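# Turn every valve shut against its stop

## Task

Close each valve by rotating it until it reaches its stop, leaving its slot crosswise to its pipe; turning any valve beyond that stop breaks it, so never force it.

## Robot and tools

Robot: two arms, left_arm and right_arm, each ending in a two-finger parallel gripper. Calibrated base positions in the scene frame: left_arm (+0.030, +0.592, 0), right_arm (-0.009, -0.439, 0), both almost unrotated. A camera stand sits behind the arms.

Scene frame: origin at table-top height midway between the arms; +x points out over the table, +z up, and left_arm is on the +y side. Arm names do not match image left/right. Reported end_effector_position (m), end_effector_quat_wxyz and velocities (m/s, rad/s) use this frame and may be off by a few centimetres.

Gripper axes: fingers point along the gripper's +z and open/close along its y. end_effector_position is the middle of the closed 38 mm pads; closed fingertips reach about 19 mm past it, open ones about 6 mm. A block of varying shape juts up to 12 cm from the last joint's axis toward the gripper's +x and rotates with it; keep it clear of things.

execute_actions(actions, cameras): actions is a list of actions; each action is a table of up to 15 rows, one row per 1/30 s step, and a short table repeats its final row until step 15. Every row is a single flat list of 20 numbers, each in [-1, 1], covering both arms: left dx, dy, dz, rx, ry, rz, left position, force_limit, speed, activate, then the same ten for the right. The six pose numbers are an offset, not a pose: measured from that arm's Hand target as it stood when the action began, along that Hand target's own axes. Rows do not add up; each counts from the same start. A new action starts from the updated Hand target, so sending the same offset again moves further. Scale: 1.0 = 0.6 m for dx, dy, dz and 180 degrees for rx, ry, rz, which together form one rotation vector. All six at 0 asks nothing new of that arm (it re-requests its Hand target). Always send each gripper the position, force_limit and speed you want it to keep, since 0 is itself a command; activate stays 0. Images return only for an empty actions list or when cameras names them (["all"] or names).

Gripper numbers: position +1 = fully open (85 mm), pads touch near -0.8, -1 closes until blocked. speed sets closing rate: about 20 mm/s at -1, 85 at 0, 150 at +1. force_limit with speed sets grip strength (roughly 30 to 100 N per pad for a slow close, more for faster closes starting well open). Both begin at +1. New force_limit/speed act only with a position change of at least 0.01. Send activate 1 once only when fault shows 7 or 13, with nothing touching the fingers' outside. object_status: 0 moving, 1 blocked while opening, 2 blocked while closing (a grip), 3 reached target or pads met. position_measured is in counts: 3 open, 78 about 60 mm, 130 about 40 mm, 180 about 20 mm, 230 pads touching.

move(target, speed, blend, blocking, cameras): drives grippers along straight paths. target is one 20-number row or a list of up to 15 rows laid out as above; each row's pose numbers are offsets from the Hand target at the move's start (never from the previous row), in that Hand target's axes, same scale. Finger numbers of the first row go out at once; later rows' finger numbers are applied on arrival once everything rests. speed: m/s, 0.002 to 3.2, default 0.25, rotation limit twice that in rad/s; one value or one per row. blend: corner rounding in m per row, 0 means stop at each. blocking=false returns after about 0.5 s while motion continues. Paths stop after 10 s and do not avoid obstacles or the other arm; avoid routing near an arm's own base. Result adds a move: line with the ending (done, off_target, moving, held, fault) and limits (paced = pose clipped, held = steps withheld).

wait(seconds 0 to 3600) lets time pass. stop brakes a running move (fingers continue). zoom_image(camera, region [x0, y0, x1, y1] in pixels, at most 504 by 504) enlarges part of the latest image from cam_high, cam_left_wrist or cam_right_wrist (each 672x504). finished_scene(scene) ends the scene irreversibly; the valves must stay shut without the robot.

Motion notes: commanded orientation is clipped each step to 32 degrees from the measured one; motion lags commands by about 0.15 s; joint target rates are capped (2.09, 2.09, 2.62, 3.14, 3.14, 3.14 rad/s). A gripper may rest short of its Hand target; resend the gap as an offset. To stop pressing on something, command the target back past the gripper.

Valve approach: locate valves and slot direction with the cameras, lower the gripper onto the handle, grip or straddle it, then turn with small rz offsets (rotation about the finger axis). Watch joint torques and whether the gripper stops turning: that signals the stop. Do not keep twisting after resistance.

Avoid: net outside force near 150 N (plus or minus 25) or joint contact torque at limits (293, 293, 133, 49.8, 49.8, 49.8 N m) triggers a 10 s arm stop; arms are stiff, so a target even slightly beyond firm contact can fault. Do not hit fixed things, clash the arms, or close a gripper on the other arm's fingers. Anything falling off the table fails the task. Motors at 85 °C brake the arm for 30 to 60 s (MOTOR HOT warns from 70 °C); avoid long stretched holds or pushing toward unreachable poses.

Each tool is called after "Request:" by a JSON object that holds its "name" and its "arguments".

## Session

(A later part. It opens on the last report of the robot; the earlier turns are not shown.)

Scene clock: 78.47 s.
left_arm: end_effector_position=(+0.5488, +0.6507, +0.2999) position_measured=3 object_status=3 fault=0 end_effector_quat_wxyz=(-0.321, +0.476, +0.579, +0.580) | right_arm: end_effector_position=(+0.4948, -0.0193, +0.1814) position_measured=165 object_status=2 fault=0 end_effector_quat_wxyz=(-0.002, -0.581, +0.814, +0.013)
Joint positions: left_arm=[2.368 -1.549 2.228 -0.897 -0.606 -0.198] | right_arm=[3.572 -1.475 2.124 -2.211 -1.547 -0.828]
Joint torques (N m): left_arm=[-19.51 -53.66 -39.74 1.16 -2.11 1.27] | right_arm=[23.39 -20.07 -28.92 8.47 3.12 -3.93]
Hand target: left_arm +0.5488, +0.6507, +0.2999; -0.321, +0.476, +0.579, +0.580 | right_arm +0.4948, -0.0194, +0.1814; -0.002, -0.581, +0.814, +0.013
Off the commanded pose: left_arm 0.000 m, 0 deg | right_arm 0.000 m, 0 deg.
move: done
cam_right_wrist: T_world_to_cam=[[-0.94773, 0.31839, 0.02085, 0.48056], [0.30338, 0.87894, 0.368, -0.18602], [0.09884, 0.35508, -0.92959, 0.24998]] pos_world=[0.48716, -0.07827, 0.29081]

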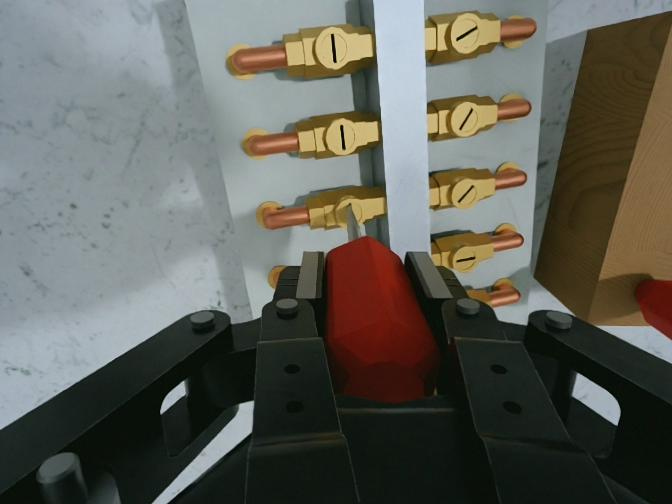

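Request:
{"name": "move", "arguments": {"target": [[0,0,0,0,0,0,1,1,1,0,-0.0001,-0.0000,0,-0.0001,0.00022,-0.0083,-0.97,0.8,-1,0],[0,0,0,0,0,0,1,1,1,0,-0.0004,0.0007,-0.03,-0.0001,0.00022,-0.0083,-0.97,0.8,-1,0]], "speed": [0.1,0.2], "cameras": ["cam_right_wrist"]}}

Request:
{"name": "zoom_image", "arguments": {"camera": "cam_right_wrist", "region": [310, 150, 410, 250]}}

Scene clock: 79.87 s.
left_arm: end_effector_position=(+0.5488, +0.6507, +0.2999) position_measured=3 object_status=3 fault=0 end_effector_quat_wxyz=(-0.321, +0.476, +0.579, +0.580) | right_arm: end_effector_position=(+0.4948, -0.0193, +0.1993) position_measured=165 object_status=2 fault=0 end_effector_quat_wxyz=(-0.002, -0.591, +0.806, +0.013)
Joint positions: left_arm=[2.368 -1.549 2.228 -0.897 -0.606 -0.198] | right_arm=[3.572 -1.494 2.107 -2.173 -1.547 -0.855]
Joint torques (N m): left_arm=[-19.69 -51.81 -38.49 1.96 -0.9 2.23] | right_arm=[-13.96 -65.26 -55.32 -0.44 -2.24 -2.83]
Hand target: left_arm +0.5488, +0.6507, +0.2999; -0.321, +0.476, +0.579, +0.580 | right_arm +0.4948, -0.0193, +0.1994; -0.002, -0.591, +0.806, +0.013
Off the commanded pose: left_arm 0.000 m, 0 deg | right_arm 0.000 m, 0 deg.
move: done
cam_right_wrist: T_world_to_cam=[[-0.95579, 0.2933, 0.0209, 0.4837], [0.28013, 0.88662, 0.36801, -0.18102], [0.08941, 0.3576, -0.92959, 0.2712]] pos_world=[0.48878, -0.07835, 0.30861]

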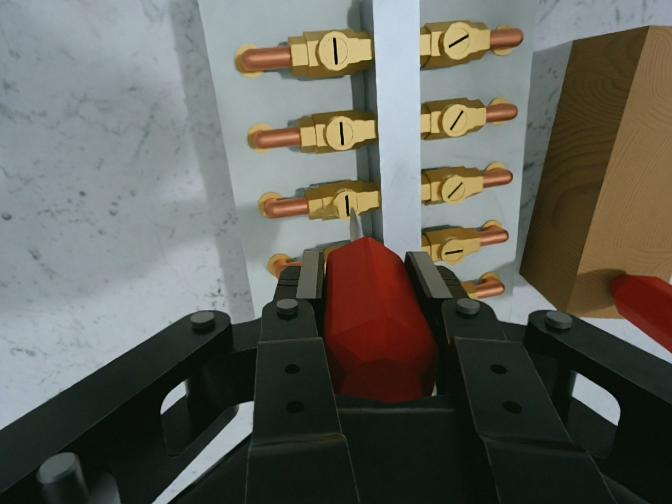

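Scaled by 5.040 from the camera's image (finer frame: 960x720).

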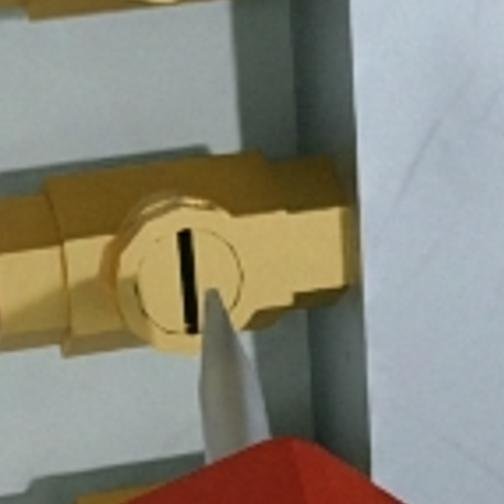

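Request:
{"name": "zoom_image", "arguments": {"camera": "cam_right_wrist", "region": [300, 20, 400, 120]}}

Request:
{"name": "zoom_image", "arguments": {"camera": "cam_right_wrist", "region": [300, 80, 400, 180]}}

Scaled by 5.040 from the camera's image (finer frame: 960x720).

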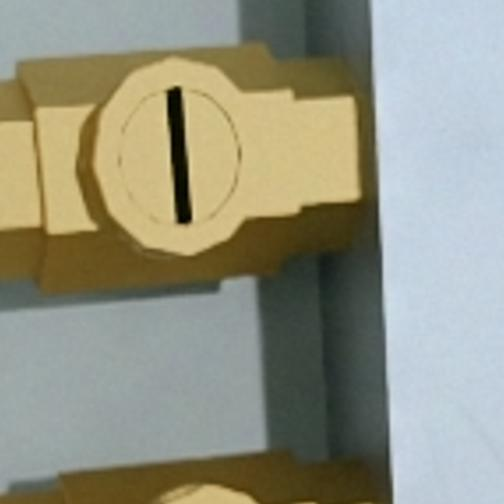

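Scaled by 5.040 from the camera's image (finer frame: 960x720).

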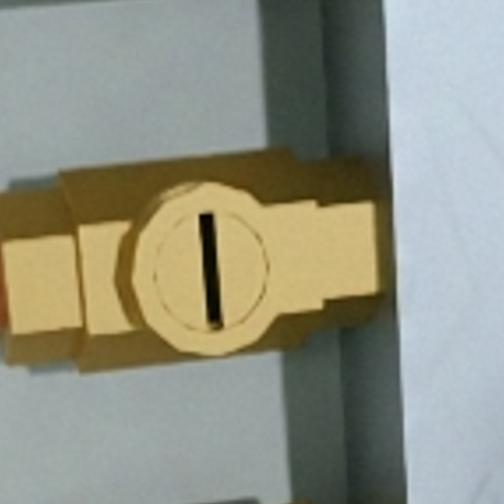

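Request:
{"name": "move", "arguments": {"target": [[0,0,0,0,0,0,1,1,1,0,-0.0664,0.01075,0.0078,0.0029,-0.0063,0.241,-0.97,0.8,-1,0],[0,0,0,0,0,0,1,1,1,0,-0.0662,0.0104,0.0232,0.0029,-0.0063,0.241,-0.97,0.8,-1,0]], "speed": [0.4,0.08], "cameras": ["cam_right_wrist"]}}

Request:
{"name": "zoom_image", "arguments": {"camera": "cam_right_wrist", "region": [335, 190, 365, 220]}}

Scene clock: 82.47 s.
left_arm: end_effector_position=(+0.5488, +0.6507, +0.2999) position_measured=3 object_status=3 fault=0 end_effector_quat_wxyz=(-0.321, +0.476, +0.579, +0.580) | right_arm: end_effector_position=(+0.5006, +0.0207, +0.1863) position_measured=165 object_status=2 fault=0 end_effector_quat_wxyz=(+0.004, -0.251, +0.968, +0.013)
Joint positions: left_arm=[2.368 -1.549 2.228 -0.897 -0.606 -0.198] | right_arm=[3.625 -1.438 2.077 -2.222 -1.547 -0.045]
Joint torques (N m): left_arm=[-18.8 -54.08 -39.3 1.43 -1.16 2.05] | right_arm=[9.96 -41.95 -37.2 -11.27 -1.81 0.76]
Hand target: left_arm +0.5488, +0.6507, +0.2999; -0.321, +0.476, +0.579, +0.580 | right_arm +0.5006, +0.0207, +0.1861; +0.004, -0.251, +0.968, +0.013
Off the commanded pose: left_arm 0.000 m, 0 deg | right_arm 0.000 m, 0 deg.
move: done
cam_right_wrist: T_world_to_cam=[[-0.49299, 0.86977, 0.0213, 0.23408], [0.81209, 0.45124, 0.37, -0.47099], [0.3122, 0.1997, -0.92879, 0.13592]] pos_world=[0.45545, -0.01821, 0.29552]

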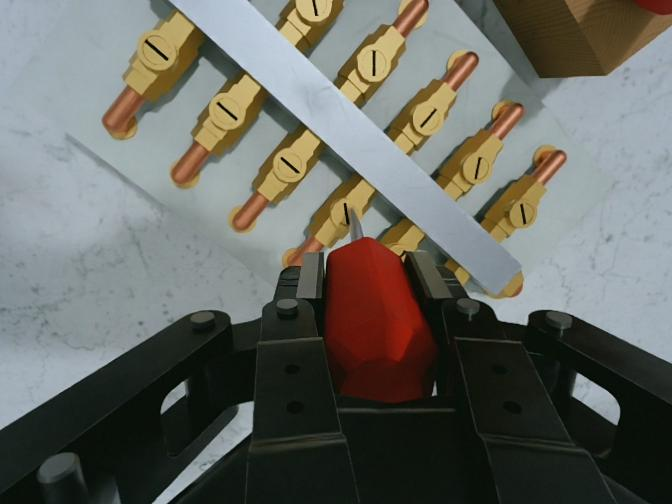

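Scaled by 16.800 from the camera's image (finer frame: 960x720).

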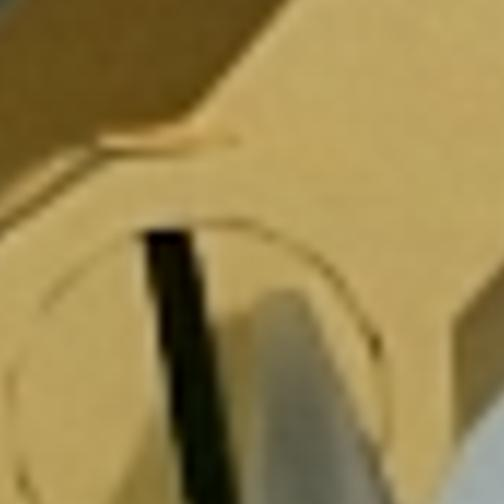

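Request:
{"name": "move", "arguments": {"target": [0,0,0,0,0,0,1,1,1,0,0.00085,-0.0052,0.001,0.0002,-0.0004,0.0167,-0.97,0.8,-1,0], "speed": 0.06, "cameras": ["cam_right_wrist"]}}

Request:
{"name": "zoom_image", "arguments": {"camera": "cam_right_wrist", "region": [335, 190, 365, 220]}}

Scene clock: 83.67 s.
left_arm: end_effector_position=(+0.5488, +0.6507, +0.2999) position_measured=3 object_status=3 fault=0 end_effector_quat_wxyz=(-0.321, +0.476, +0.579, +0.580) | right_arm: end_effector_position=(+0.5016, +0.0177, +0.1854) position_measured=165 object_status=2 fault=0 end_effector_quat_wxyz=(+0.004, -0.226, +0.974, +0.013)
Joint positions: left_arm=[2.368 -1.549 2.228 -0.897 -0.606 -0.198] | right_arm=[3.62 -1.44 2.08 -2.225 -1.547 0.003]
Joint torques (N m): left_arm=[-20.97 -54.5 -38.96 1.07 -0.96 2.36] | right_arm=[-15.43 -68.27 -37.52 -11.24 -2.03 0.48]
Hand target: left_arm +0.5488, +0.6507, +0.2999; -0.321, +0.476, +0.579, +0.580 | right_arm +0.5017, +0.0177, +0.1854; +0.004, -0.226, +0.974, +0.013
Off the commanded pose: left_arm 0.000 m, 0 deg | right_arm 0.000 m, 0 deg.
move: done
cam_right_wrist: T_world_to_cam=[[-0.4471, 0.89423, 0.02139, 0.21369], [0.83443, 0.40835, 0.3701, -0.48067], [0.32222, 0.18332, -0.92875, 0.1306]] pos_world=[0.45455, -0.01874, 0.29462]

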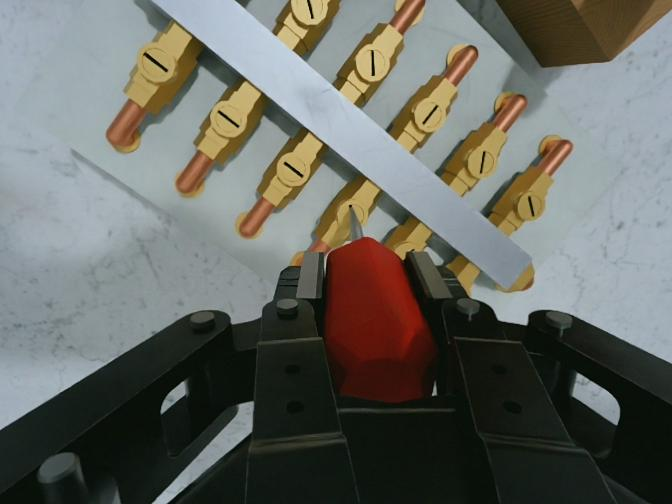

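Scaled by 16.800 from the camera's image (finer frame: 960x720).

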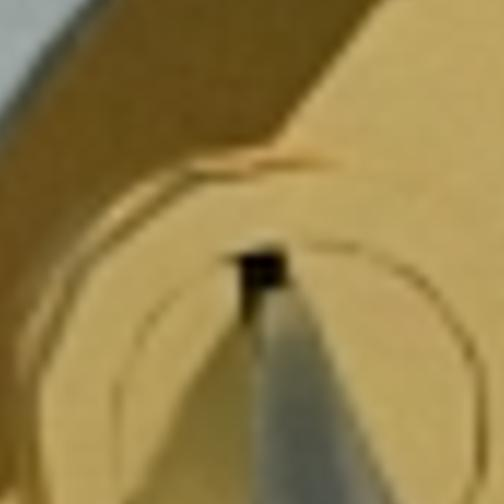

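Request:
{"name": "move", "arguments": {"target": [0,0,0,0,0,0,1,1,1,0,0.00008,-0.0005,0.0048,0,0,0,-0.97,0.8,-1,0], "speed": 0.04, "cameras": ["cam_right_wrist"]}}

Request:
{"name": "zoom_image", "arguments": {"camera": "cam_right_wrist", "region": [335, 190, 365, 220]}}

Scene clock: 84.30 s.
left_arm: end_effector_position=(+0.5488, +0.6507, +0.2999) position_measured=3 object_status=3 fault=0 end_effector_quat_wxyz=(-0.321, +0.476, +0.579, +0.580) | right_arm: end_effector_position=(+0.5018, +0.0175, +0.1826) position_measured=165 object_status=2 fault=0 end_effector_quat_wxyz=(+0.004, -0.226, +0.974, +0.013)
Joint positions: left_arm=[2.368 -1.549 2.228 -0.897 -0.606 -0.198] | right_arm=[3.62 -1.437 2.083 -2.231 -1.547 0.003]
Joint torques (N m): left_arm=[-19.8 -52.87 -37.53 1.47 -1.37 1.89] | right_arm=[-11.22 -44.48 -36.18 -10.75 -0.61 -2.9]
Hand target: left_arm +0.5488, +0.6507, +0.2999; -0.321, +0.476, +0.579, +0.580 | right_arm +0.5017, +0.0175, +0.1826; +0.004, -0.226, +0.974, +0.013
Off the commanded pose: left_arm 0.000 m, 0 deg | right_arm 0.000 m, 0 deg.
move: done
cam_right_wrist: T_world_to_cam=[[-0.4467, 0.89443, 0.02133, 0.21381], [0.83461, 0.40799, 0.37009, -0.47972], [0.32232, 0.18312, -0.92875, 0.12795]] pos_world=[0.45465, -0.01894, 0.29182]

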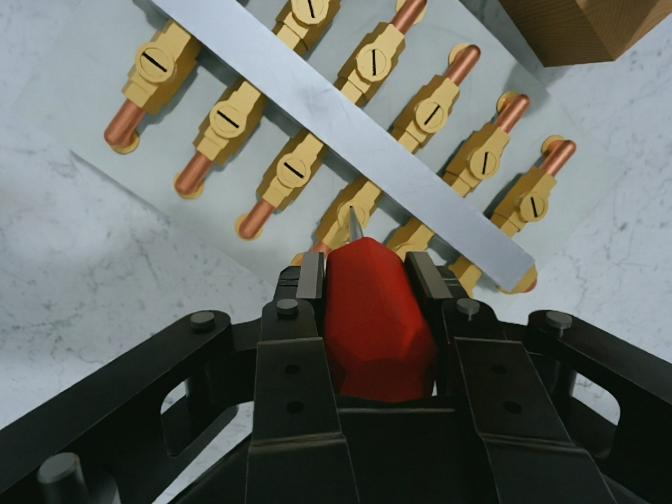

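Scaled by 16.800 from the camera's image (finer frame: 960x720).

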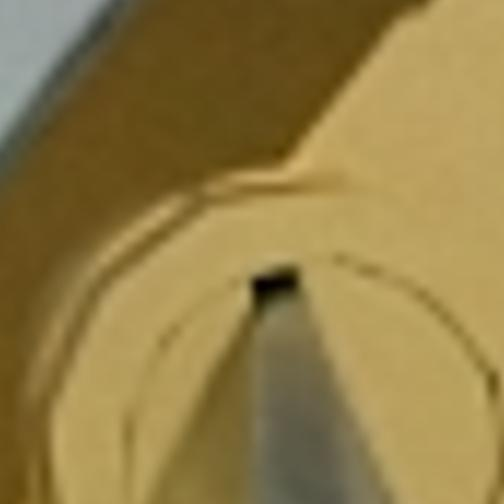

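Request:
{"name": "move", "arguments": {"target": [[0,0,0,0,0,0,1,1,1,0,0.00002,-0.00005,0.0019,0,0,0,-0.97,0.8,-1,0],[0,0,0,0,0,0,1,1,1,0,-0.0012,-0.0009,0.002,-0.00133,0.0029,-0.1111,-0.97,0.8,-1,0]], "speed": [0.03,0.2], "cameras": ["cam_right_wrist"]}}

Request:
{"name": "zoom_image", "arguments": {"camera": "cam_right_wrist", "region": [335, 190, 365, 220]}}

Scene clock: 86.07 s.
left_arm: end_effector_position=(+0.5488, +0.6507, +0.2999) position_measured=3 object_status=3 fault=0 end_effector_quat_wxyz=(-0.321, +0.476, +0.579, +0.580) | right_arm: end_effector_position=(+0.5026, +0.0174, +0.1814) position_measured=165 object_status=2 fault=0 end_effector_quat_wxyz=(+0.001, -0.391, +0.920, +0.013)
Joint positions: left_arm=[2.368 -1.549 2.228 -0.897 -0.606 -0.198] | right_arm=[3.618 -1.432 2.078 -2.221 -1.545 -0.348]
Joint torques (N m): left_arm=[-17.08 -54.68 -38.86 1.25 -1.51 2.97] | right_arm=[-3.84 -34.31 -39.5 5.32 5.84 -3.74]
Hand target: left_arm +0.5488, +0.6507, +0.2999; -0.321, +0.476, +0.579, +0.580 | right_arm +0.5026, +0.0174, +0.1813; +0.001, -0.391, +0.920, +0.013
Off the commanded pose: left_arm 0.000 m, 0 deg | right_arm 0.000 m, 0 deg.
move: done
cam_right_wrist: T_world_to_cam=[[-0.72554, 0.68786, 0.02093, 0.35812], [0.64498, 0.66908, 0.36923, -0.38895], [0.23997, 0.28139, -0.9291, 0.16629]] pos_world=[0.47079, -0.03288, 0.29062]

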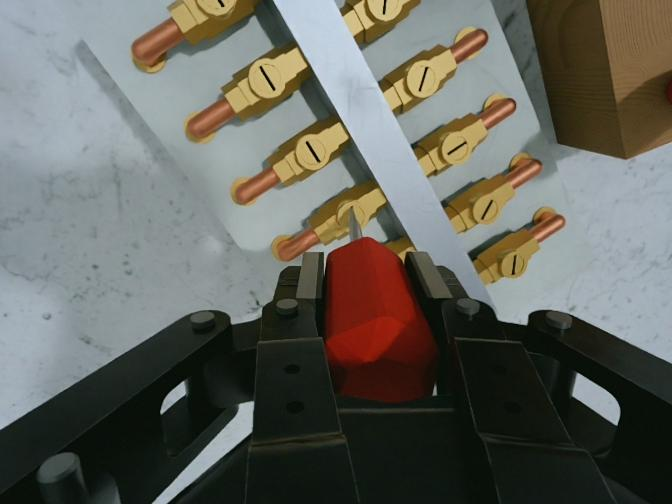

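Scaled by 16.800 from the camera's image (finer frame: 960x720).

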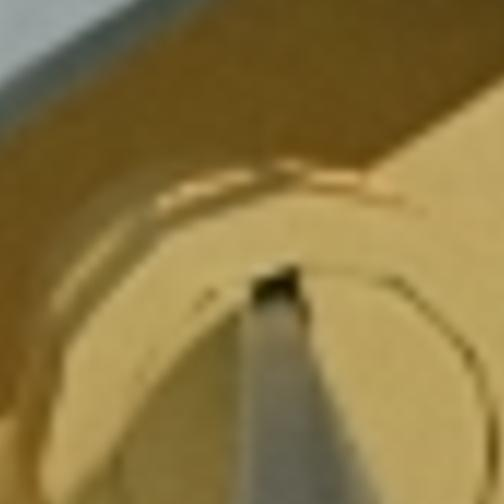

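Request:
{"name": "move", "arguments": {"target": [[0,0,0,0,0,0,1,1,1,0,-0.0013,-0.0009,0.0001,-0.00133,0.0029,-0.1167,-0.97,0.8,-1,0],[0,0,0,0,0,0,1,1,1,0,-0.0017,-0.0011,0.0001,-0.00177,0.0038,-0.1472,-0.97,0.8,-1,0],[0,0,0,0,0,0,1,1,1,0,-0.002,-0.0003,-0.03,-0.00177,0.0038,-0.1472,-0.97,0.8,-1,0]], "speed": [0.2,0.08,0.2], "blend": [0.01,0,0], "cameras": ["cam_right_wrist"]}}

Request:
{"name": "zoom_image", "arguments": {"camera": "cam_right_wrist", "region": [310, 150, 410, 250]}}

Request:
{"name": "zoom_image", "arguments": {"camera": "cam_right_wrist", "region": [300, 80, 400, 180]}}

Scene clock: 88.73 s.
left_arm: end_effector_position=(+0.5488, +0.6507, +0.2999) position_measured=3 object_status=3 fault=0 end_effector_quat_wxyz=(-0.321, +0.476, +0.579, +0.580) | right_arm: end_effector_position=(+0.5037, +0.0177, +0.1992) position_measured=165 object_status=2 fault=0 end_effector_quat_wxyz=(-0.002, -0.592, +0.806, +0.013) end_effector_velocity=(+0.001, +0.000, +0.002) end_effector_angular_velocity=(+0.000, +0.000, -0.001)
Joint positions: left_arm=[2.368 -1.549 2.228 -0.897 -0.606 -0.198] | right_arm=[3.618 -1.446 2.052 -2.168 -1.546 -0.811]
Joint velocities: left_arm=[within noise] | right_arm=[0 -0.001 -0.003 0.005 0 0]
Joint torques (N m): left_arm=[-21.54 -53.01 -39.2 1.42 -1.2 2.43] | right_arm=[-13.7 -70.69 -55.5 -0.54 -1.42 -2.78]
Hand target: left_arm +0.5488, +0.6507, +0.2999; -0.321, +0.476, +0.579, +0.580 | right_arm +0.5037, +0.0177, +0.1994; -0.002, -0.592, +0.806, +0.013
Off the commanded pose: left_arm 0.000 m, 0 deg | right_arm 0.000 m, 0 deg.
move: done
cam_right_wrist: T_world_to_cam=[[-0.95635, 0.29147, 0.02093, 0.48165], [0.27843, 0.88715, 0.36803, -0.21545], [0.0887, 0.3578, -0.92958, 0.25743]] pos_world=[0.49778, -0.04135, 0.30851]

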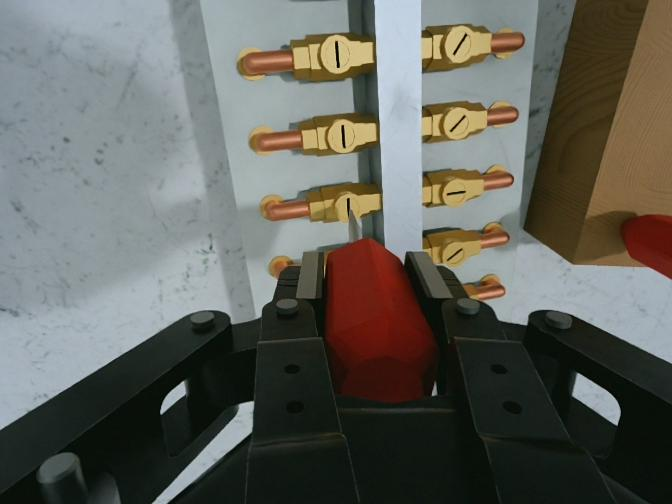

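Scaled by 5.040 from the camera's image (finer frame: 960x720).

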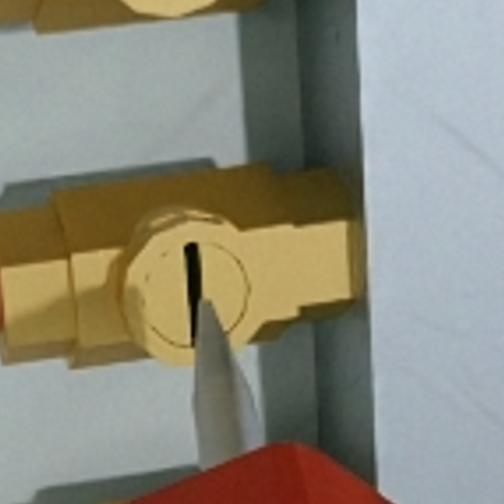

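Scaled by 5.040 from the camera's image (finer frame: 960x720).

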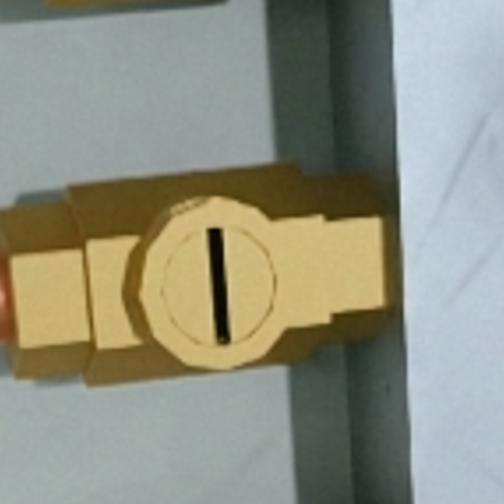

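Request:
{"name": "move", "arguments": {"target": [[0,0,0,0,0,0,1,1,1,0,-0.0676,0.0145,0.0078,0.0065,-0.0142,0.5444,-0.97,0.8,-1,0],[0,0,0,0,0,0,1,1,1,0,-0.0675,0.0142,0.0207,0.0065,-0.0142,0.5444,-0.97,0.8,-1,0]], "speed": [0.45,0.08], "cameras": ["cam_right_wrist"]}}

Request:
{"name": "zoom_image", "arguments": {"camera": "cam_right_wrist", "region": [335, 190, 365, 220]}}

Scene clock: 92.37 s.
left_arm: end_effector_position=(+0.5488, +0.6507, +0.2999) position_measured=3 object_status=3 fault=0 end_effector_quat_wxyz=(-0.321, +0.476, +0.579, +0.580) | right_arm: end_effector_position=(+0.5075, +0.0591, +0.1878) position_measured=165 object_status=2 fault=0 end_effector_quat_wxyz=(+0.010, +0.220, +0.975, +0.011)
Joint positions: left_arm=[2.368 -1.549 2.228 -0.897 -0.606 -0.198] | right_arm=[3.678 -1.395 2.025 -2.231 -1.568 0.961]
Joint torques (N m): left_arm=[-17.38 -52.24 -37.96 0.95 -1.28 2.47] | right_arm=[11.7 -48.68 -37.24 -11.3 -1.87 0.7]
Hand target: left_arm +0.5488, +0.6507, +0.2999; -0.321, +0.476, +0.579, +0.580 | right_arm +0.5075, +0.0591, +0.1876; +0.010, +0.220, +0.975, +0.011
Off the commanded pose: left_arm 0.000 m, 0 deg | right_arm 0.000 m, 0 deg.
move: done
cam_right_wrist: T_world_to_cam=[[0.42214, 0.90621, 0.02386, -0.26303], [0.83795, -0.40011, 0.37116, -0.45746], [0.34589, -0.13669, -0.92826, 0.13009]] pos_world=[0.44937, 0.07311, 0.29682]

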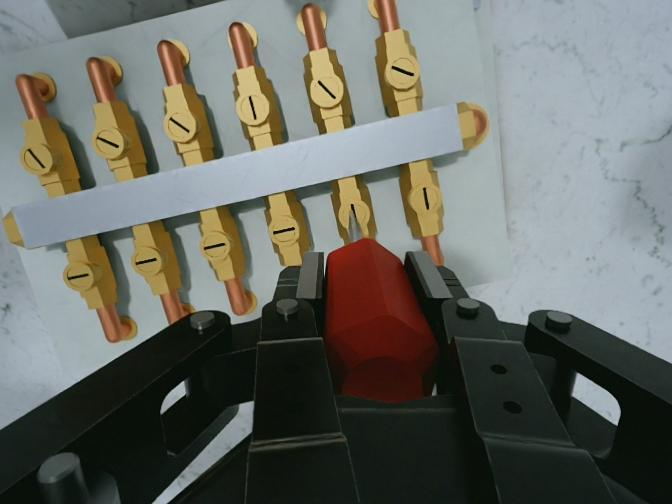

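Scaled by 16.800 from the camera's image (finer frame: 960x720).

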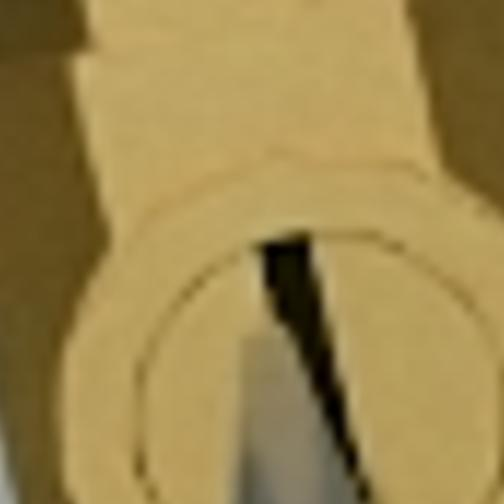

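Request:
{"name": "move", "arguments": {"target": [[0,0,0,0,0,0,1,1,1,0,0.0009,0.0017,0.0035,0.0001,-0.0001,0.0056,-0.97,0.8,-1,0]], "speed": 0.05, "cameras": ["cam_right_wrist"]}}

Request:
{"name": "zoom_image", "arguments": {"camera": "cam_right_wrist", "region": [335, 190, 365, 220]}}

Scene clock: 93.17 s.
left_arm: end_effector_position=(+0.5488, +0.6507, +0.2999) position_measured=3 object_status=3 fault=0 end_effector_quat_wxyz=(-0.321, +0.476, +0.579, +0.580) | right_arm: end_effector_position=(+0.5075, +0.0602, +0.1856) position_measured=165 object_status=2 fault=0 end_effector_quat_wxyz=(+0.010, +0.229, +0.973, +0.011)
Joint positions: left_arm=[2.368 -1.549 2.228 -0.897 -0.606 -0.198] | right_arm=[3.68 -1.391 2.026 -2.235 -1.569 0.98]
Joint torques (N m): left_arm=[-19.55 -57.02 -38.74 1.63 -1.76 2.51] | right_arm=[12.12 -49.23 -37.86 -11.13 -2.01 1.38]
Hand target: left_arm +0.5488, +0.6507, +0.2999; -0.321, +0.476, +0.579, +0.580 | right_arm +0.5075, +0.0603, +0.1855; +0.010, +0.229, +0.973, +0.011
Off the commanded pose: left_arm 0.000 m, 0 deg | right_arm 0.000 m, 0 deg.
move: done
cam_right_wrist: T_world_to_cam=[[0.43781, 0.89875, 0.02378, -0.2715], [0.83091, -0.41458, 0.3711, -0.45176], [0.34339, -0.14272, -0.92829, 0.12983]] pos_world=[0.44965, 0.07525, 0.29462]

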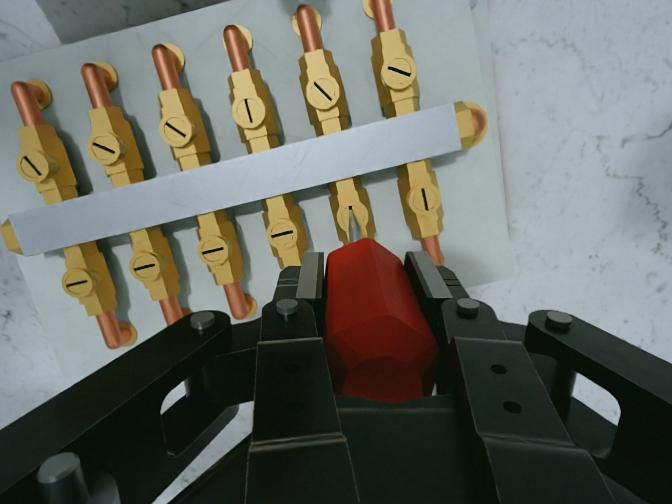

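Scaled by 16.800 from the camera's image (finer frame: 960x720).

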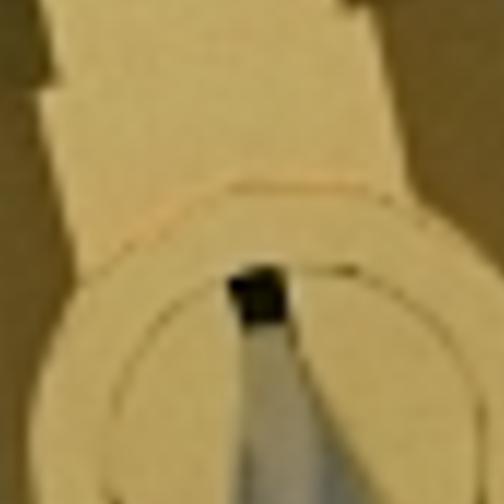

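Request:
{"name": "move", "arguments": {"target": [[0,0,0,0,0,0,1,1,1,0,0.0003,0.0001,0.003,0,0,0,-0.97,0.8,-1,0],[0,0,0,0,0,0,1,1,1,0,0.0003,0.0000,0.0065,0,0,0,-0.97,0.8,-1,0]], "speed": 0.04, "blend": [0.001,0], "cameras": ["cam_right_wrist"]}}

Request:
{"name": "zoom_image", "arguments": {"camera": "cam_right_wrist", "region": [335, 190, 365, 220]}}

Scene clock: 93.87 s.
left_arm: end_effector_position=(+0.5488, +0.6507, +0.2999) position_measured=3 object_status=3 fault=0 end_effector_quat_wxyz=(-0.321, +0.476, +0.579, +0.580) | right_arm: end_effector_position=(+0.5075, +0.0604, +0.1818) position_measured=165 object_status=2 fault=0 end_effector_quat_wxyz=(+0.010, +0.229, +0.973, +0.011)
Joint positions: left_arm=[2.368 -1.549 2.228 -0.897 -0.606 -0.198] | right_arm=[3.68 -1.387 2.029 -2.243 -1.569 0.98]
Joint torques (N m): left_arm=[-19.77 -56.46 -38.56 1.55 -1.46 2.47] | right_arm=[7.54 -36.95 -26.79 -8.43 0.77 0.8]
Hand target: left_arm +0.5488, +0.6507, +0.2999; -0.321, +0.476, +0.579, +0.580 | right_arm +0.5074, +0.0604, +0.1816; +0.010, +0.229, +0.973, +0.011
Off the commanded pose: left_arm 0.000 m, 0 deg | right_arm 0.000 m, 0 deg.
move: done; blend cut to 0.0009 m at target 1
cam_right_wrist: T_world_to_cam=[[0.43802, 0.89865, 0.02392, -0.27168], [0.83075, -0.4148, 0.37121, -0.45016], [0.34351, -0.14272, -0.92824, 0.12639]] pos_world=[0.44955, 0.07545, 0.29092]

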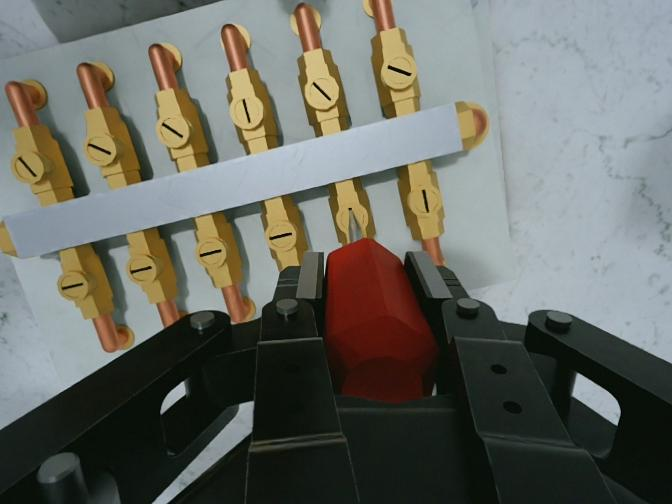

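Scaled by 16.800 from the camera's image (finer frame: 960x720).

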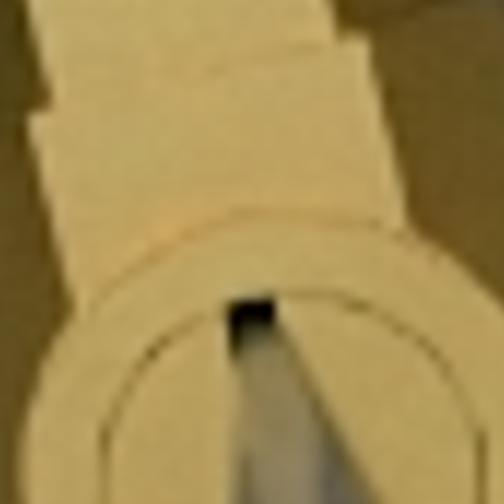

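Request:
{"name": "move", "arguments": {"target": [0,0,0,0,0,0,1,1,1,0,-0.0010,-0.0008,0.0004,-0.00133,0.0029,-0.1111,-0.97,0.8,-1,0], "speed": 0.2, "cameras": ["cam_right_wrist"]}}

Request:
{"name": "zoom_image", "arguments": {"camera": "cam_right_wrist", "region": [335, 190, 365, 220]}}

Scene clock: 95.73 s.
left_arm: end_effector_position=(+0.5488, +0.6507, +0.2999) position_measured=3 object_status=3 fault=0 end_effector_quat_wxyz=(-0.321, +0.476, +0.579, +0.580) | right_arm: end_effector_position=(+0.5078, +0.0597, +0.1814) position_measured=165 object_status=2 fault=0 end_effector_quat_wxyz=(+0.008, +0.056, +0.998, +0.012)
Joint positions: left_arm=[2.368 -1.549 2.228 -0.897 -0.606 -0.198] | right_arm=[3.675 -1.387 2.029 -2.239 -1.559 0.627]
Joint torques (N m): left_arm=[-17.55 -52.98 -38.63 1.63 -1.39 2.57] | right_arm=[-3.4 -57.53 -47.45 -1.77 7 -3.3]
Hand target: left_arm +0.5488, +0.6507, +0.2999; -0.321, +0.476, +0.579, +0.580 | right_arm +0.5078, +0.0597, +0.1814; +0.008, +0.056, +0.998, +0.012
Off the commanded pose: left_arm 0.000 m, 0 deg | right_arm 0.000 m, 0 deg.
move: done
cam_right_wrist: T_world_to_cam=[[0.1045, 0.99426, 0.0228, -0.10727], [0.92266, -0.10548, 0.37091, -0.51567], [0.37119, -0.01773, -0.92839, 0.10427]] pos_world=[0.4483, 0.05412, 0.29052]

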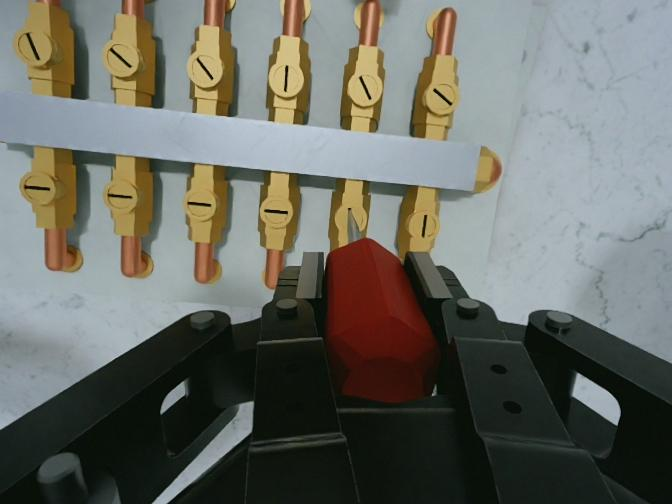

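Scaled by 16.800 from the camera's image (finer frame: 960x720).

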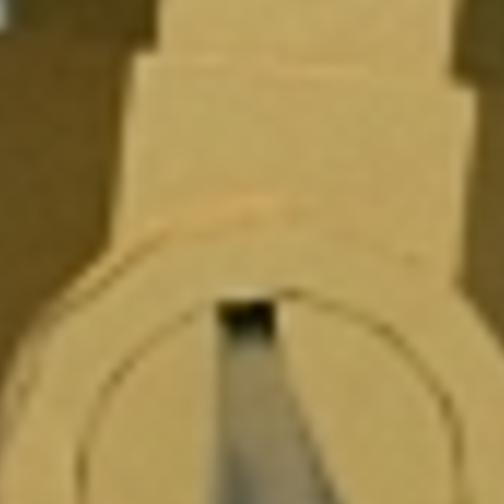

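Request:
{"name": "move", "arguments": {"target": [[0,0,0,0,0,0,1,1,1,0,-0.001,-0.0008,0.0001,-0.00133,0.0029,-0.1111,-0.97,0.8,-1,0],[0,0,0,0,0,0,1,1,1,0,-0.0021,-0.0013,0.0001,-0.00267,0.0058,-0.2222,-0.97,0.8,-1,0],[0,0,0,0,0,0,1,1,1,0,-0.0034,-0.0013,0.0001,-0.004,0.0087,-0.3333,-0.97,0.8,-1,0],[0,0,0,0,0,0,1,1,1,0,-0.0043,-0.001,0.0001,-0.0050,0.0110,-0.4111,-0.97,0.8,-1,0],[0,0,0,0,0,0,1,1,1,0,-0.0045,-0.0009,0.0001,-0.0053,0.0114,-0.4389,-0.97,0.8,-1,0]], "speed": [0.3,0.3,0.3,0.2,0.08], "blend": [0.02,0.02,0.02,0.01,0], "cameras": ["cam_right_wrist"]}}

Request:
{"name": "zoom_image", "arguments": {"camera": "cam_right_wrist", "region": [335, 190, 365, 220]}}

Scene clock: 99.57 s.
left_arm: end_effector_position=(+0.5488, +0.6507, +0.2999) position_measured=3 object_status=3 fault=0 end_effector_quat_wxyz=(-0.321, +0.476, +0.579, +0.580) | right_arm: end_effector_position=(+0.5104, +0.0589, +0.1813) position_measured=165 object_status=2 fault=0 end_effector_quat_wxyz=(-0.002, -0.592, +0.806, +0.013)
Joint positions: left_arm=[2.368 -1.549 2.228 -0.897 -0.606 -0.198] | right_arm=[3.667 -1.377 2.007 -2.194 -1.546 -0.761]
Joint torques (N m): left_arm=[-17.42 -54.79 -39.3 1.38 -1.19 2.7] | right_arm=[42.58 -40.89 -36.45 9.48 8.63 -4.73]
Hand target: left_arm +0.5488, +0.6507, +0.2999; -0.321, +0.476, +0.579, +0.580 | right_arm +0.5104, +0.0589, +0.1813; -0.002, -0.592, +0.806, +0.013
Off the commanded pose: left_arm 0.000 m, 0 deg | right_arm 0.000 m, 0 deg.
move: done
cam_right_wrist: T_world_to_cam=[[-0.95627, 0.29174, 0.02107, 0.47636], [0.27872, 0.88701, 0.36814, -0.24741], [0.08871, 0.35792, -0.92953, 0.22556]] pos_world=[0.50448, -0.00025, 0.29071]

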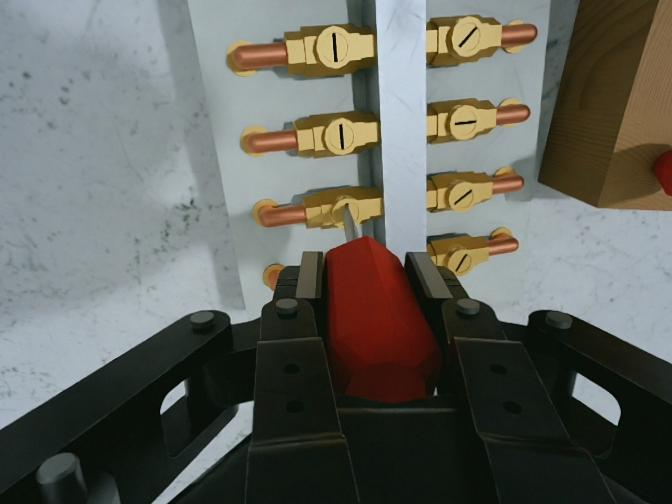

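Scaled by 16.800 from the camera's image (finer frame: 960x720).

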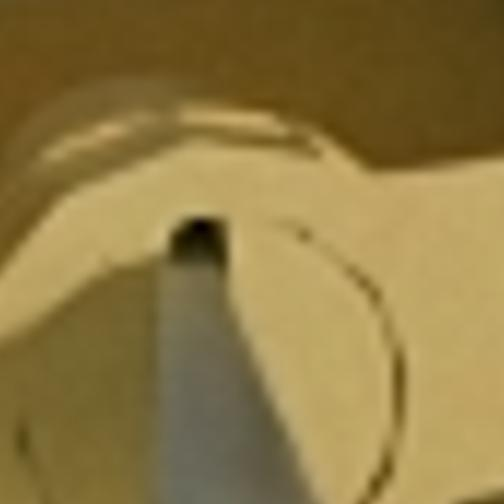

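Request:
{"name": "move", "arguments": {"target": [[0,0,0,0,0,0,1,1,1,0,0.001,-0.0035,0,0,0,0,-0.97,0.8,-1,0],[0,0,0,0,0,0,1,1,1,0,0.0007,-0.0028,-0.03,0,0,0,-0.97,0.8,-1,0]], "speed": [0.05,0.2], "cameras": ["cam_right_wrist"]}}

Request:
{"name": "zoom_image", "arguments": {"camera": "cam_right_wrist", "region": [310, 150, 410, 250]}}

Request:
{"name": "zoom_image", "arguments": {"camera": "cam_right_wrist", "region": [300, 0, 400, 100]}}

Scene clock: 100.80 s.
left_arm: end_effector_position=(+0.5488, +0.6507, +0.2999) position_measured=3 object_status=3 fault=0 end_effector_quat_wxyz=(-0.321, +0.476, +0.579, +0.580) | right_arm: end_effector_position=(+0.5122, +0.0577, +0.1991) position_measured=165 object_status=2 fault=0 end_effector_quat_wxyz=(-0.002, -0.592, +0.806, +0.013)
Joint positions: left_arm=[2.368 -1.549 2.228 -0.897 -0.606 -0.198] | right_arm=[3.665 -1.395 1.991 -2.16 -1.546 -0.764]
Joint torques (N m): left_arm=[-20.49 -54.05 -38.46 1.79 -1.51 2.74] | right_arm=[-13.27 -73.97 -54.05 -0.26 -1.82 -0.14]
Hand target: left_arm +0.5488, +0.6507, +0.2999; -0.321, +0.476, +0.579, +0.580 | right_arm +0.5122, +0.0576, +0.1993; -0.002, -0.592, +0.806, +0.013
Off the commanded pose: left_arm 0.000 m, 0 deg | right_arm 0.000 m, 0 deg.
move: done
cam_right_wrist: T_world_to_cam=[[-0.95637, 0.29141, 0.02107, 0.47811], [0.27841, 0.88708, 0.36821, -0.25326], [0.0886, 0.35801, -0.92951, 0.24242]] pos_world=[0.50628, -0.00145, 0.30851]

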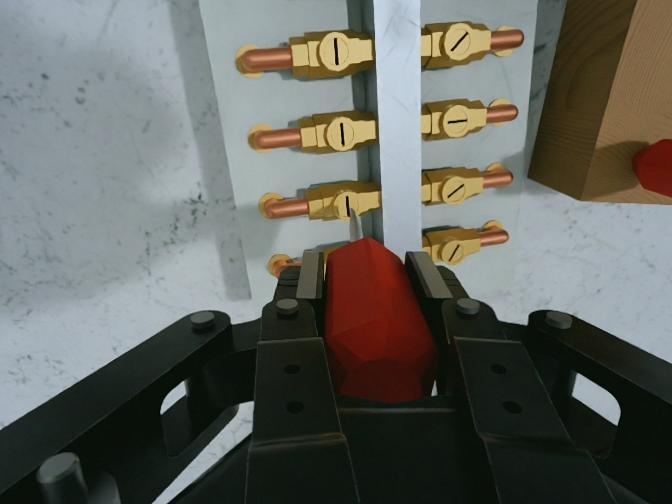

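Scaled by 5.040 from the camera's image (finer frame: 960x720).

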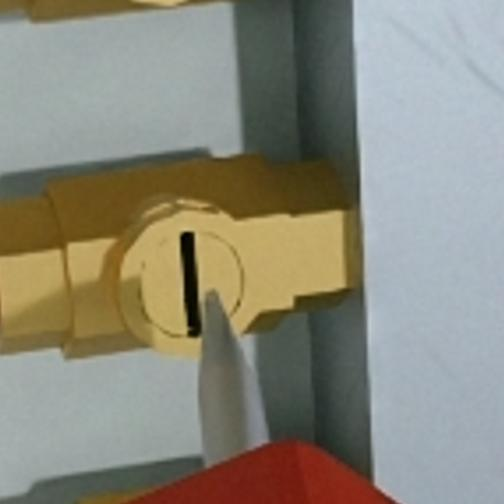

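Scaled by 5.040 from the camera's image (finer frame: 960x720).

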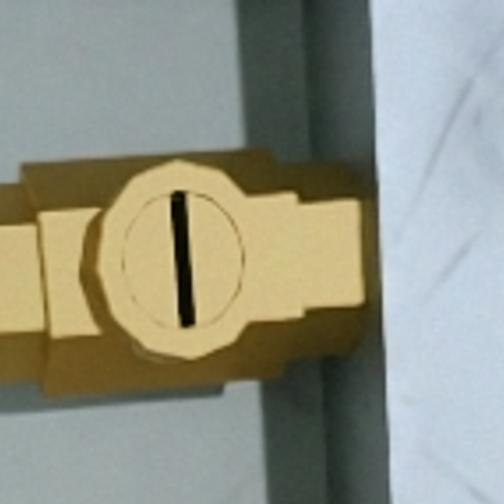

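Request:
{"name": "move", "arguments": {"target": [[0,0,0,0,0,0,1,1,1,0,-0.0665,0.0131,0.0078,0.0062,-0.0135,0.5194,-0.97,0.8,-1,0],[0,0,0,0,0,0,1,1,1,0,-0.0663,0.0126,0.0227,0.0062,-0.0135,0.5194,-0.97,0.8,-1,0]], "speed": [0.45,0.08], "cameras": ["cam_right_wrist"]}}

Request:
{"name": "zoom_image", "arguments": {"camera": "cam_right_wrist", "region": [335, 190, 365, 220]}}

Scene clock: 104.13 s.
left_arm: end_effector_position=(+0.5488, +0.6507, +0.2999) position_measured=3 object_status=3 fault=0 end_effector_quat_wxyz=(-0.321, +0.476, +0.579, +0.580) | right_arm: end_effector_position=(+0.5166, +0.0981, +0.1865) position_measured=165 object_status=2 fault=0 end_effector_quat_wxyz=(+0.010, +0.182, +0.983, +0.011)
Joint positions: left_arm=[2.368 -1.549 2.228 -0.897 -0.606 -0.198] | right_arm=[3.719 -1.343 1.962 -2.22 -1.567 0.922]
Joint torques (N m): left_arm=[-19.17 -53.95 -40.65 1.11 -0.98 2.51] | right_arm=[-0.08 -53.5 -37.64 -11.42 -2.01 0.54]
Hand target: left_arm +0.5488, +0.6507, +0.2999; -0.321, +0.476, +0.579, +0.580 | right_arm +0.5166, +0.0981, +0.1863; +0.010, +0.182, +0.983, +0.011
Off the commanded pose: left_arm 0.000 m, 0 deg | right_arm 0.000 m, 0 deg.
move: done
cam_right_wrist: T_world_to_cam=[[0.34973, 0.93655, 0.02368, -0.26776], [0.86688, -0.33309, 0.3709, -0.47054], [0.35525, -0.10919, -0.92837, 0.12362]] pos_world=[0.45763, 0.10754, 0.29562]

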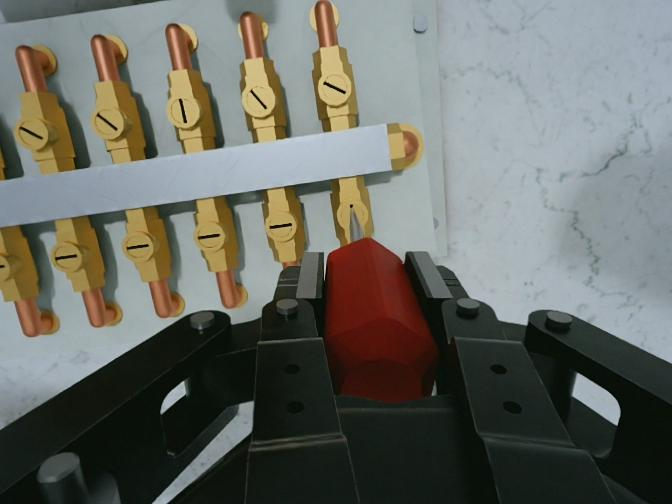

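Scaled by 16.800 from the camera's image (finer frame: 960x720).

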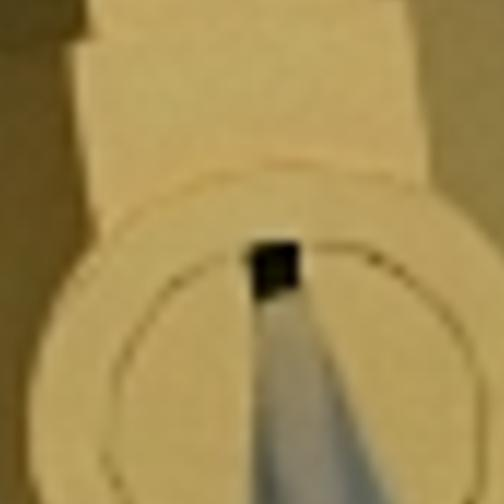

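Request:
{"name": "move", "arguments": {"target": [[0,0,0,0,0,0,1,1,1,0,0.0001,0.0003,0.003,0.0001,-0.0002,0.0083,-0.97,0.8,-1,0],[0,0,0,0,0,0,1,1,1,0,0.0001,0.0002,0.0079,0.0001,-0.0002,0.0083,-0.97,0.8,-1,0]], "speed": 0.04, "blend": [0.001,0], "cameras": ["cam_right_wrist"]}}

Request:
{"name": "zoom_image", "arguments": {"camera": "cam_right_wrist", "region": [335, 190, 365, 220]}}

Scene clock: 105.13 s.
left_arm: end_effector_position=(+0.5488, +0.6507, +0.2999) position_measured=3 object_status=3 fault=0 end_effector_quat_wxyz=(-0.321, +0.476, +0.579, +0.580) | right_arm: end_effector_position=(+0.5170, +0.0984, +0.1822) position_measured=165 object_status=2 fault=0 end_effector_quat_wxyz=(+0.010, +0.194, +0.981, +0.012) end_effector_velocity=(-0.005, -0.001, -0.007) end_effector_angular_velocity=(-0.006, +0.009, -0.002)
Joint positions: left_arm=[2.368 -1.549 2.228 -0.897 -0.606 -0.198] | right_arm=[3.719 -1.338 1.965 -2.229 -1.568 0.948]
Joint velocities: left_arm=[within noise] | right_arm=[0.003 0.005 0.007 -0.001 -0.001 0.005]
Joint torques (N m): left_arm=[-19.52 -54.3 -40.75 1 -1.09 2.63] | right_arm=[11.84 0.88 -3.52 -3.48 1.76 0.25]
Hand target: left_arm +0.5488, +0.6507, +0.2999; -0.321, +0.476, +0.579, +0.580 | right_arm +0.5167, +0.0983, +0.1816; +0.010, +0.194, +0.981, +0.011
Off the commanded pose: left_arm 0.000 m, 0 deg | right_arm 0.001 m, 0 deg.
move: done
cam_right_wrist: T_world_to_cam=[[0.37372, 0.92722, 0.02435, -0.27971], [0.85773, -0.35547, 0.3714, -0.46226], [0.35303, -0.11792, -0.92815, 0.12156]] pos_world=[0.45811, 0.10937, 0.29132]

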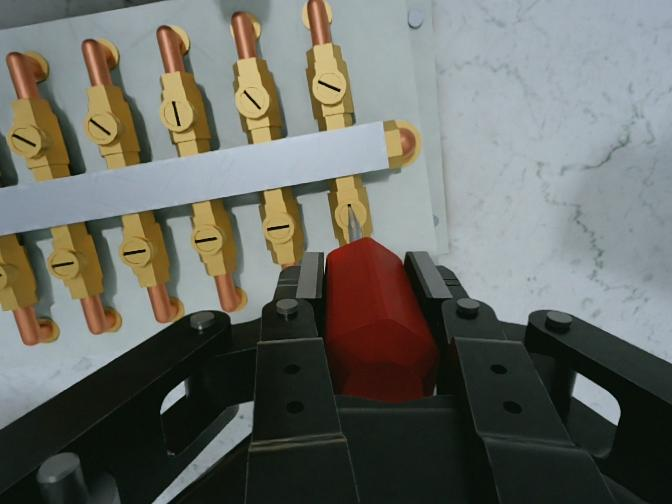

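Scaled by 16.800 from the camera's image (finer frame: 960x720).

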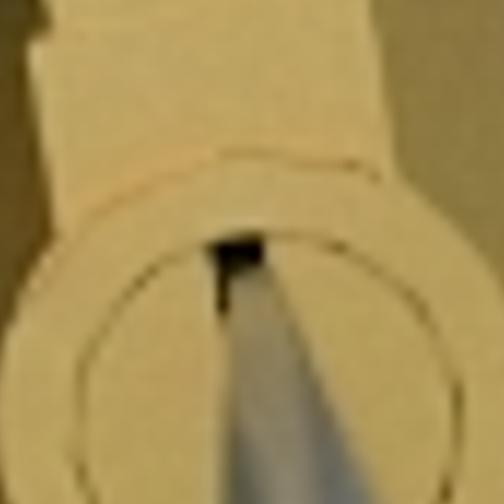

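Request:
{"name": "move", "arguments": {"target": [[0,0,0,0,0,0,1,1,1,0,0,0,-0.0032,0,0,0,-0.97,0.8,-1,0],[0,0,0,0,0,0,1,1,1,0,0.0,-0.0003,-0.0028,0,0,0,-0.97,0.8,-1,0]], "speed": 0.05, "cameras": ["cam_right_wrist"]}}

Request:
{"name": "zoom_image", "arguments": {"camera": "cam_right_wrist", "region": [335, 190, 365, 220]}}

Scene clock: 107.23 s.
left_arm: end_effector_position=(+0.5488, +0.6507, +0.2999) position_measured=3 object_status=3 fault=0 end_effector_quat_wxyz=(-0.321, +0.476, +0.579, +0.580) | right_arm: end_effector_position=(+0.5167, +0.0982, +0.1833) position_measured=165 object_status=2 fault=0 end_effector_quat_wxyz=(+0.010, +0.194, +0.981, +0.011)
Joint positions: left_arm=[2.368 -1.549 2.228 -0.897 -0.606 -0.198] | right_arm=[3.719 -1.339 1.965 -2.226 -1.568 0.949]
Joint torques (N m): left_arm=[-17.62 -52.3 -38.98 1.4 -1.06 2.82] | right_arm=[-8.97 -81.51 -43.61 -3.93 4.22 -2.31]
Hand target: left_arm +0.5488, +0.6507, +0.2999; -0.321, +0.476, +0.579, +0.580 | right_arm +0.5166, +0.0981, +0.1833; +0.010, +0.194, +0.981, +0.011
Off the commanded pose: left_arm 0.000 m, 0 deg | right_arm 0.000 m, 0 deg.
move: done
cam_right_wrist: T_world_to_cam=[[0.37416, 0.92706, 0.02385, -0.27951], [0.85781, -0.35576, 0.37094, -0.46244], [0.35236, -0.11833, -0.92835, 0.12304]] pos_world=[0.45791, 0.10916, 0.29242]

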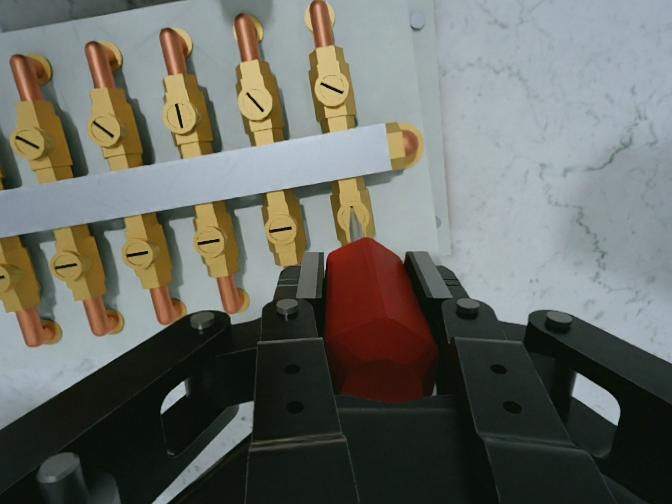

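Scaled by 16.800 from the camera's image (finer frame: 960x720).

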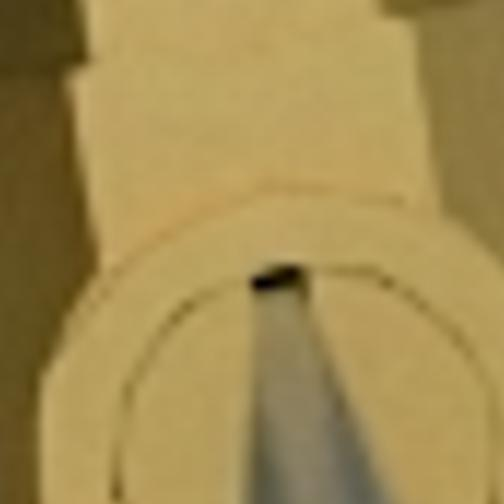

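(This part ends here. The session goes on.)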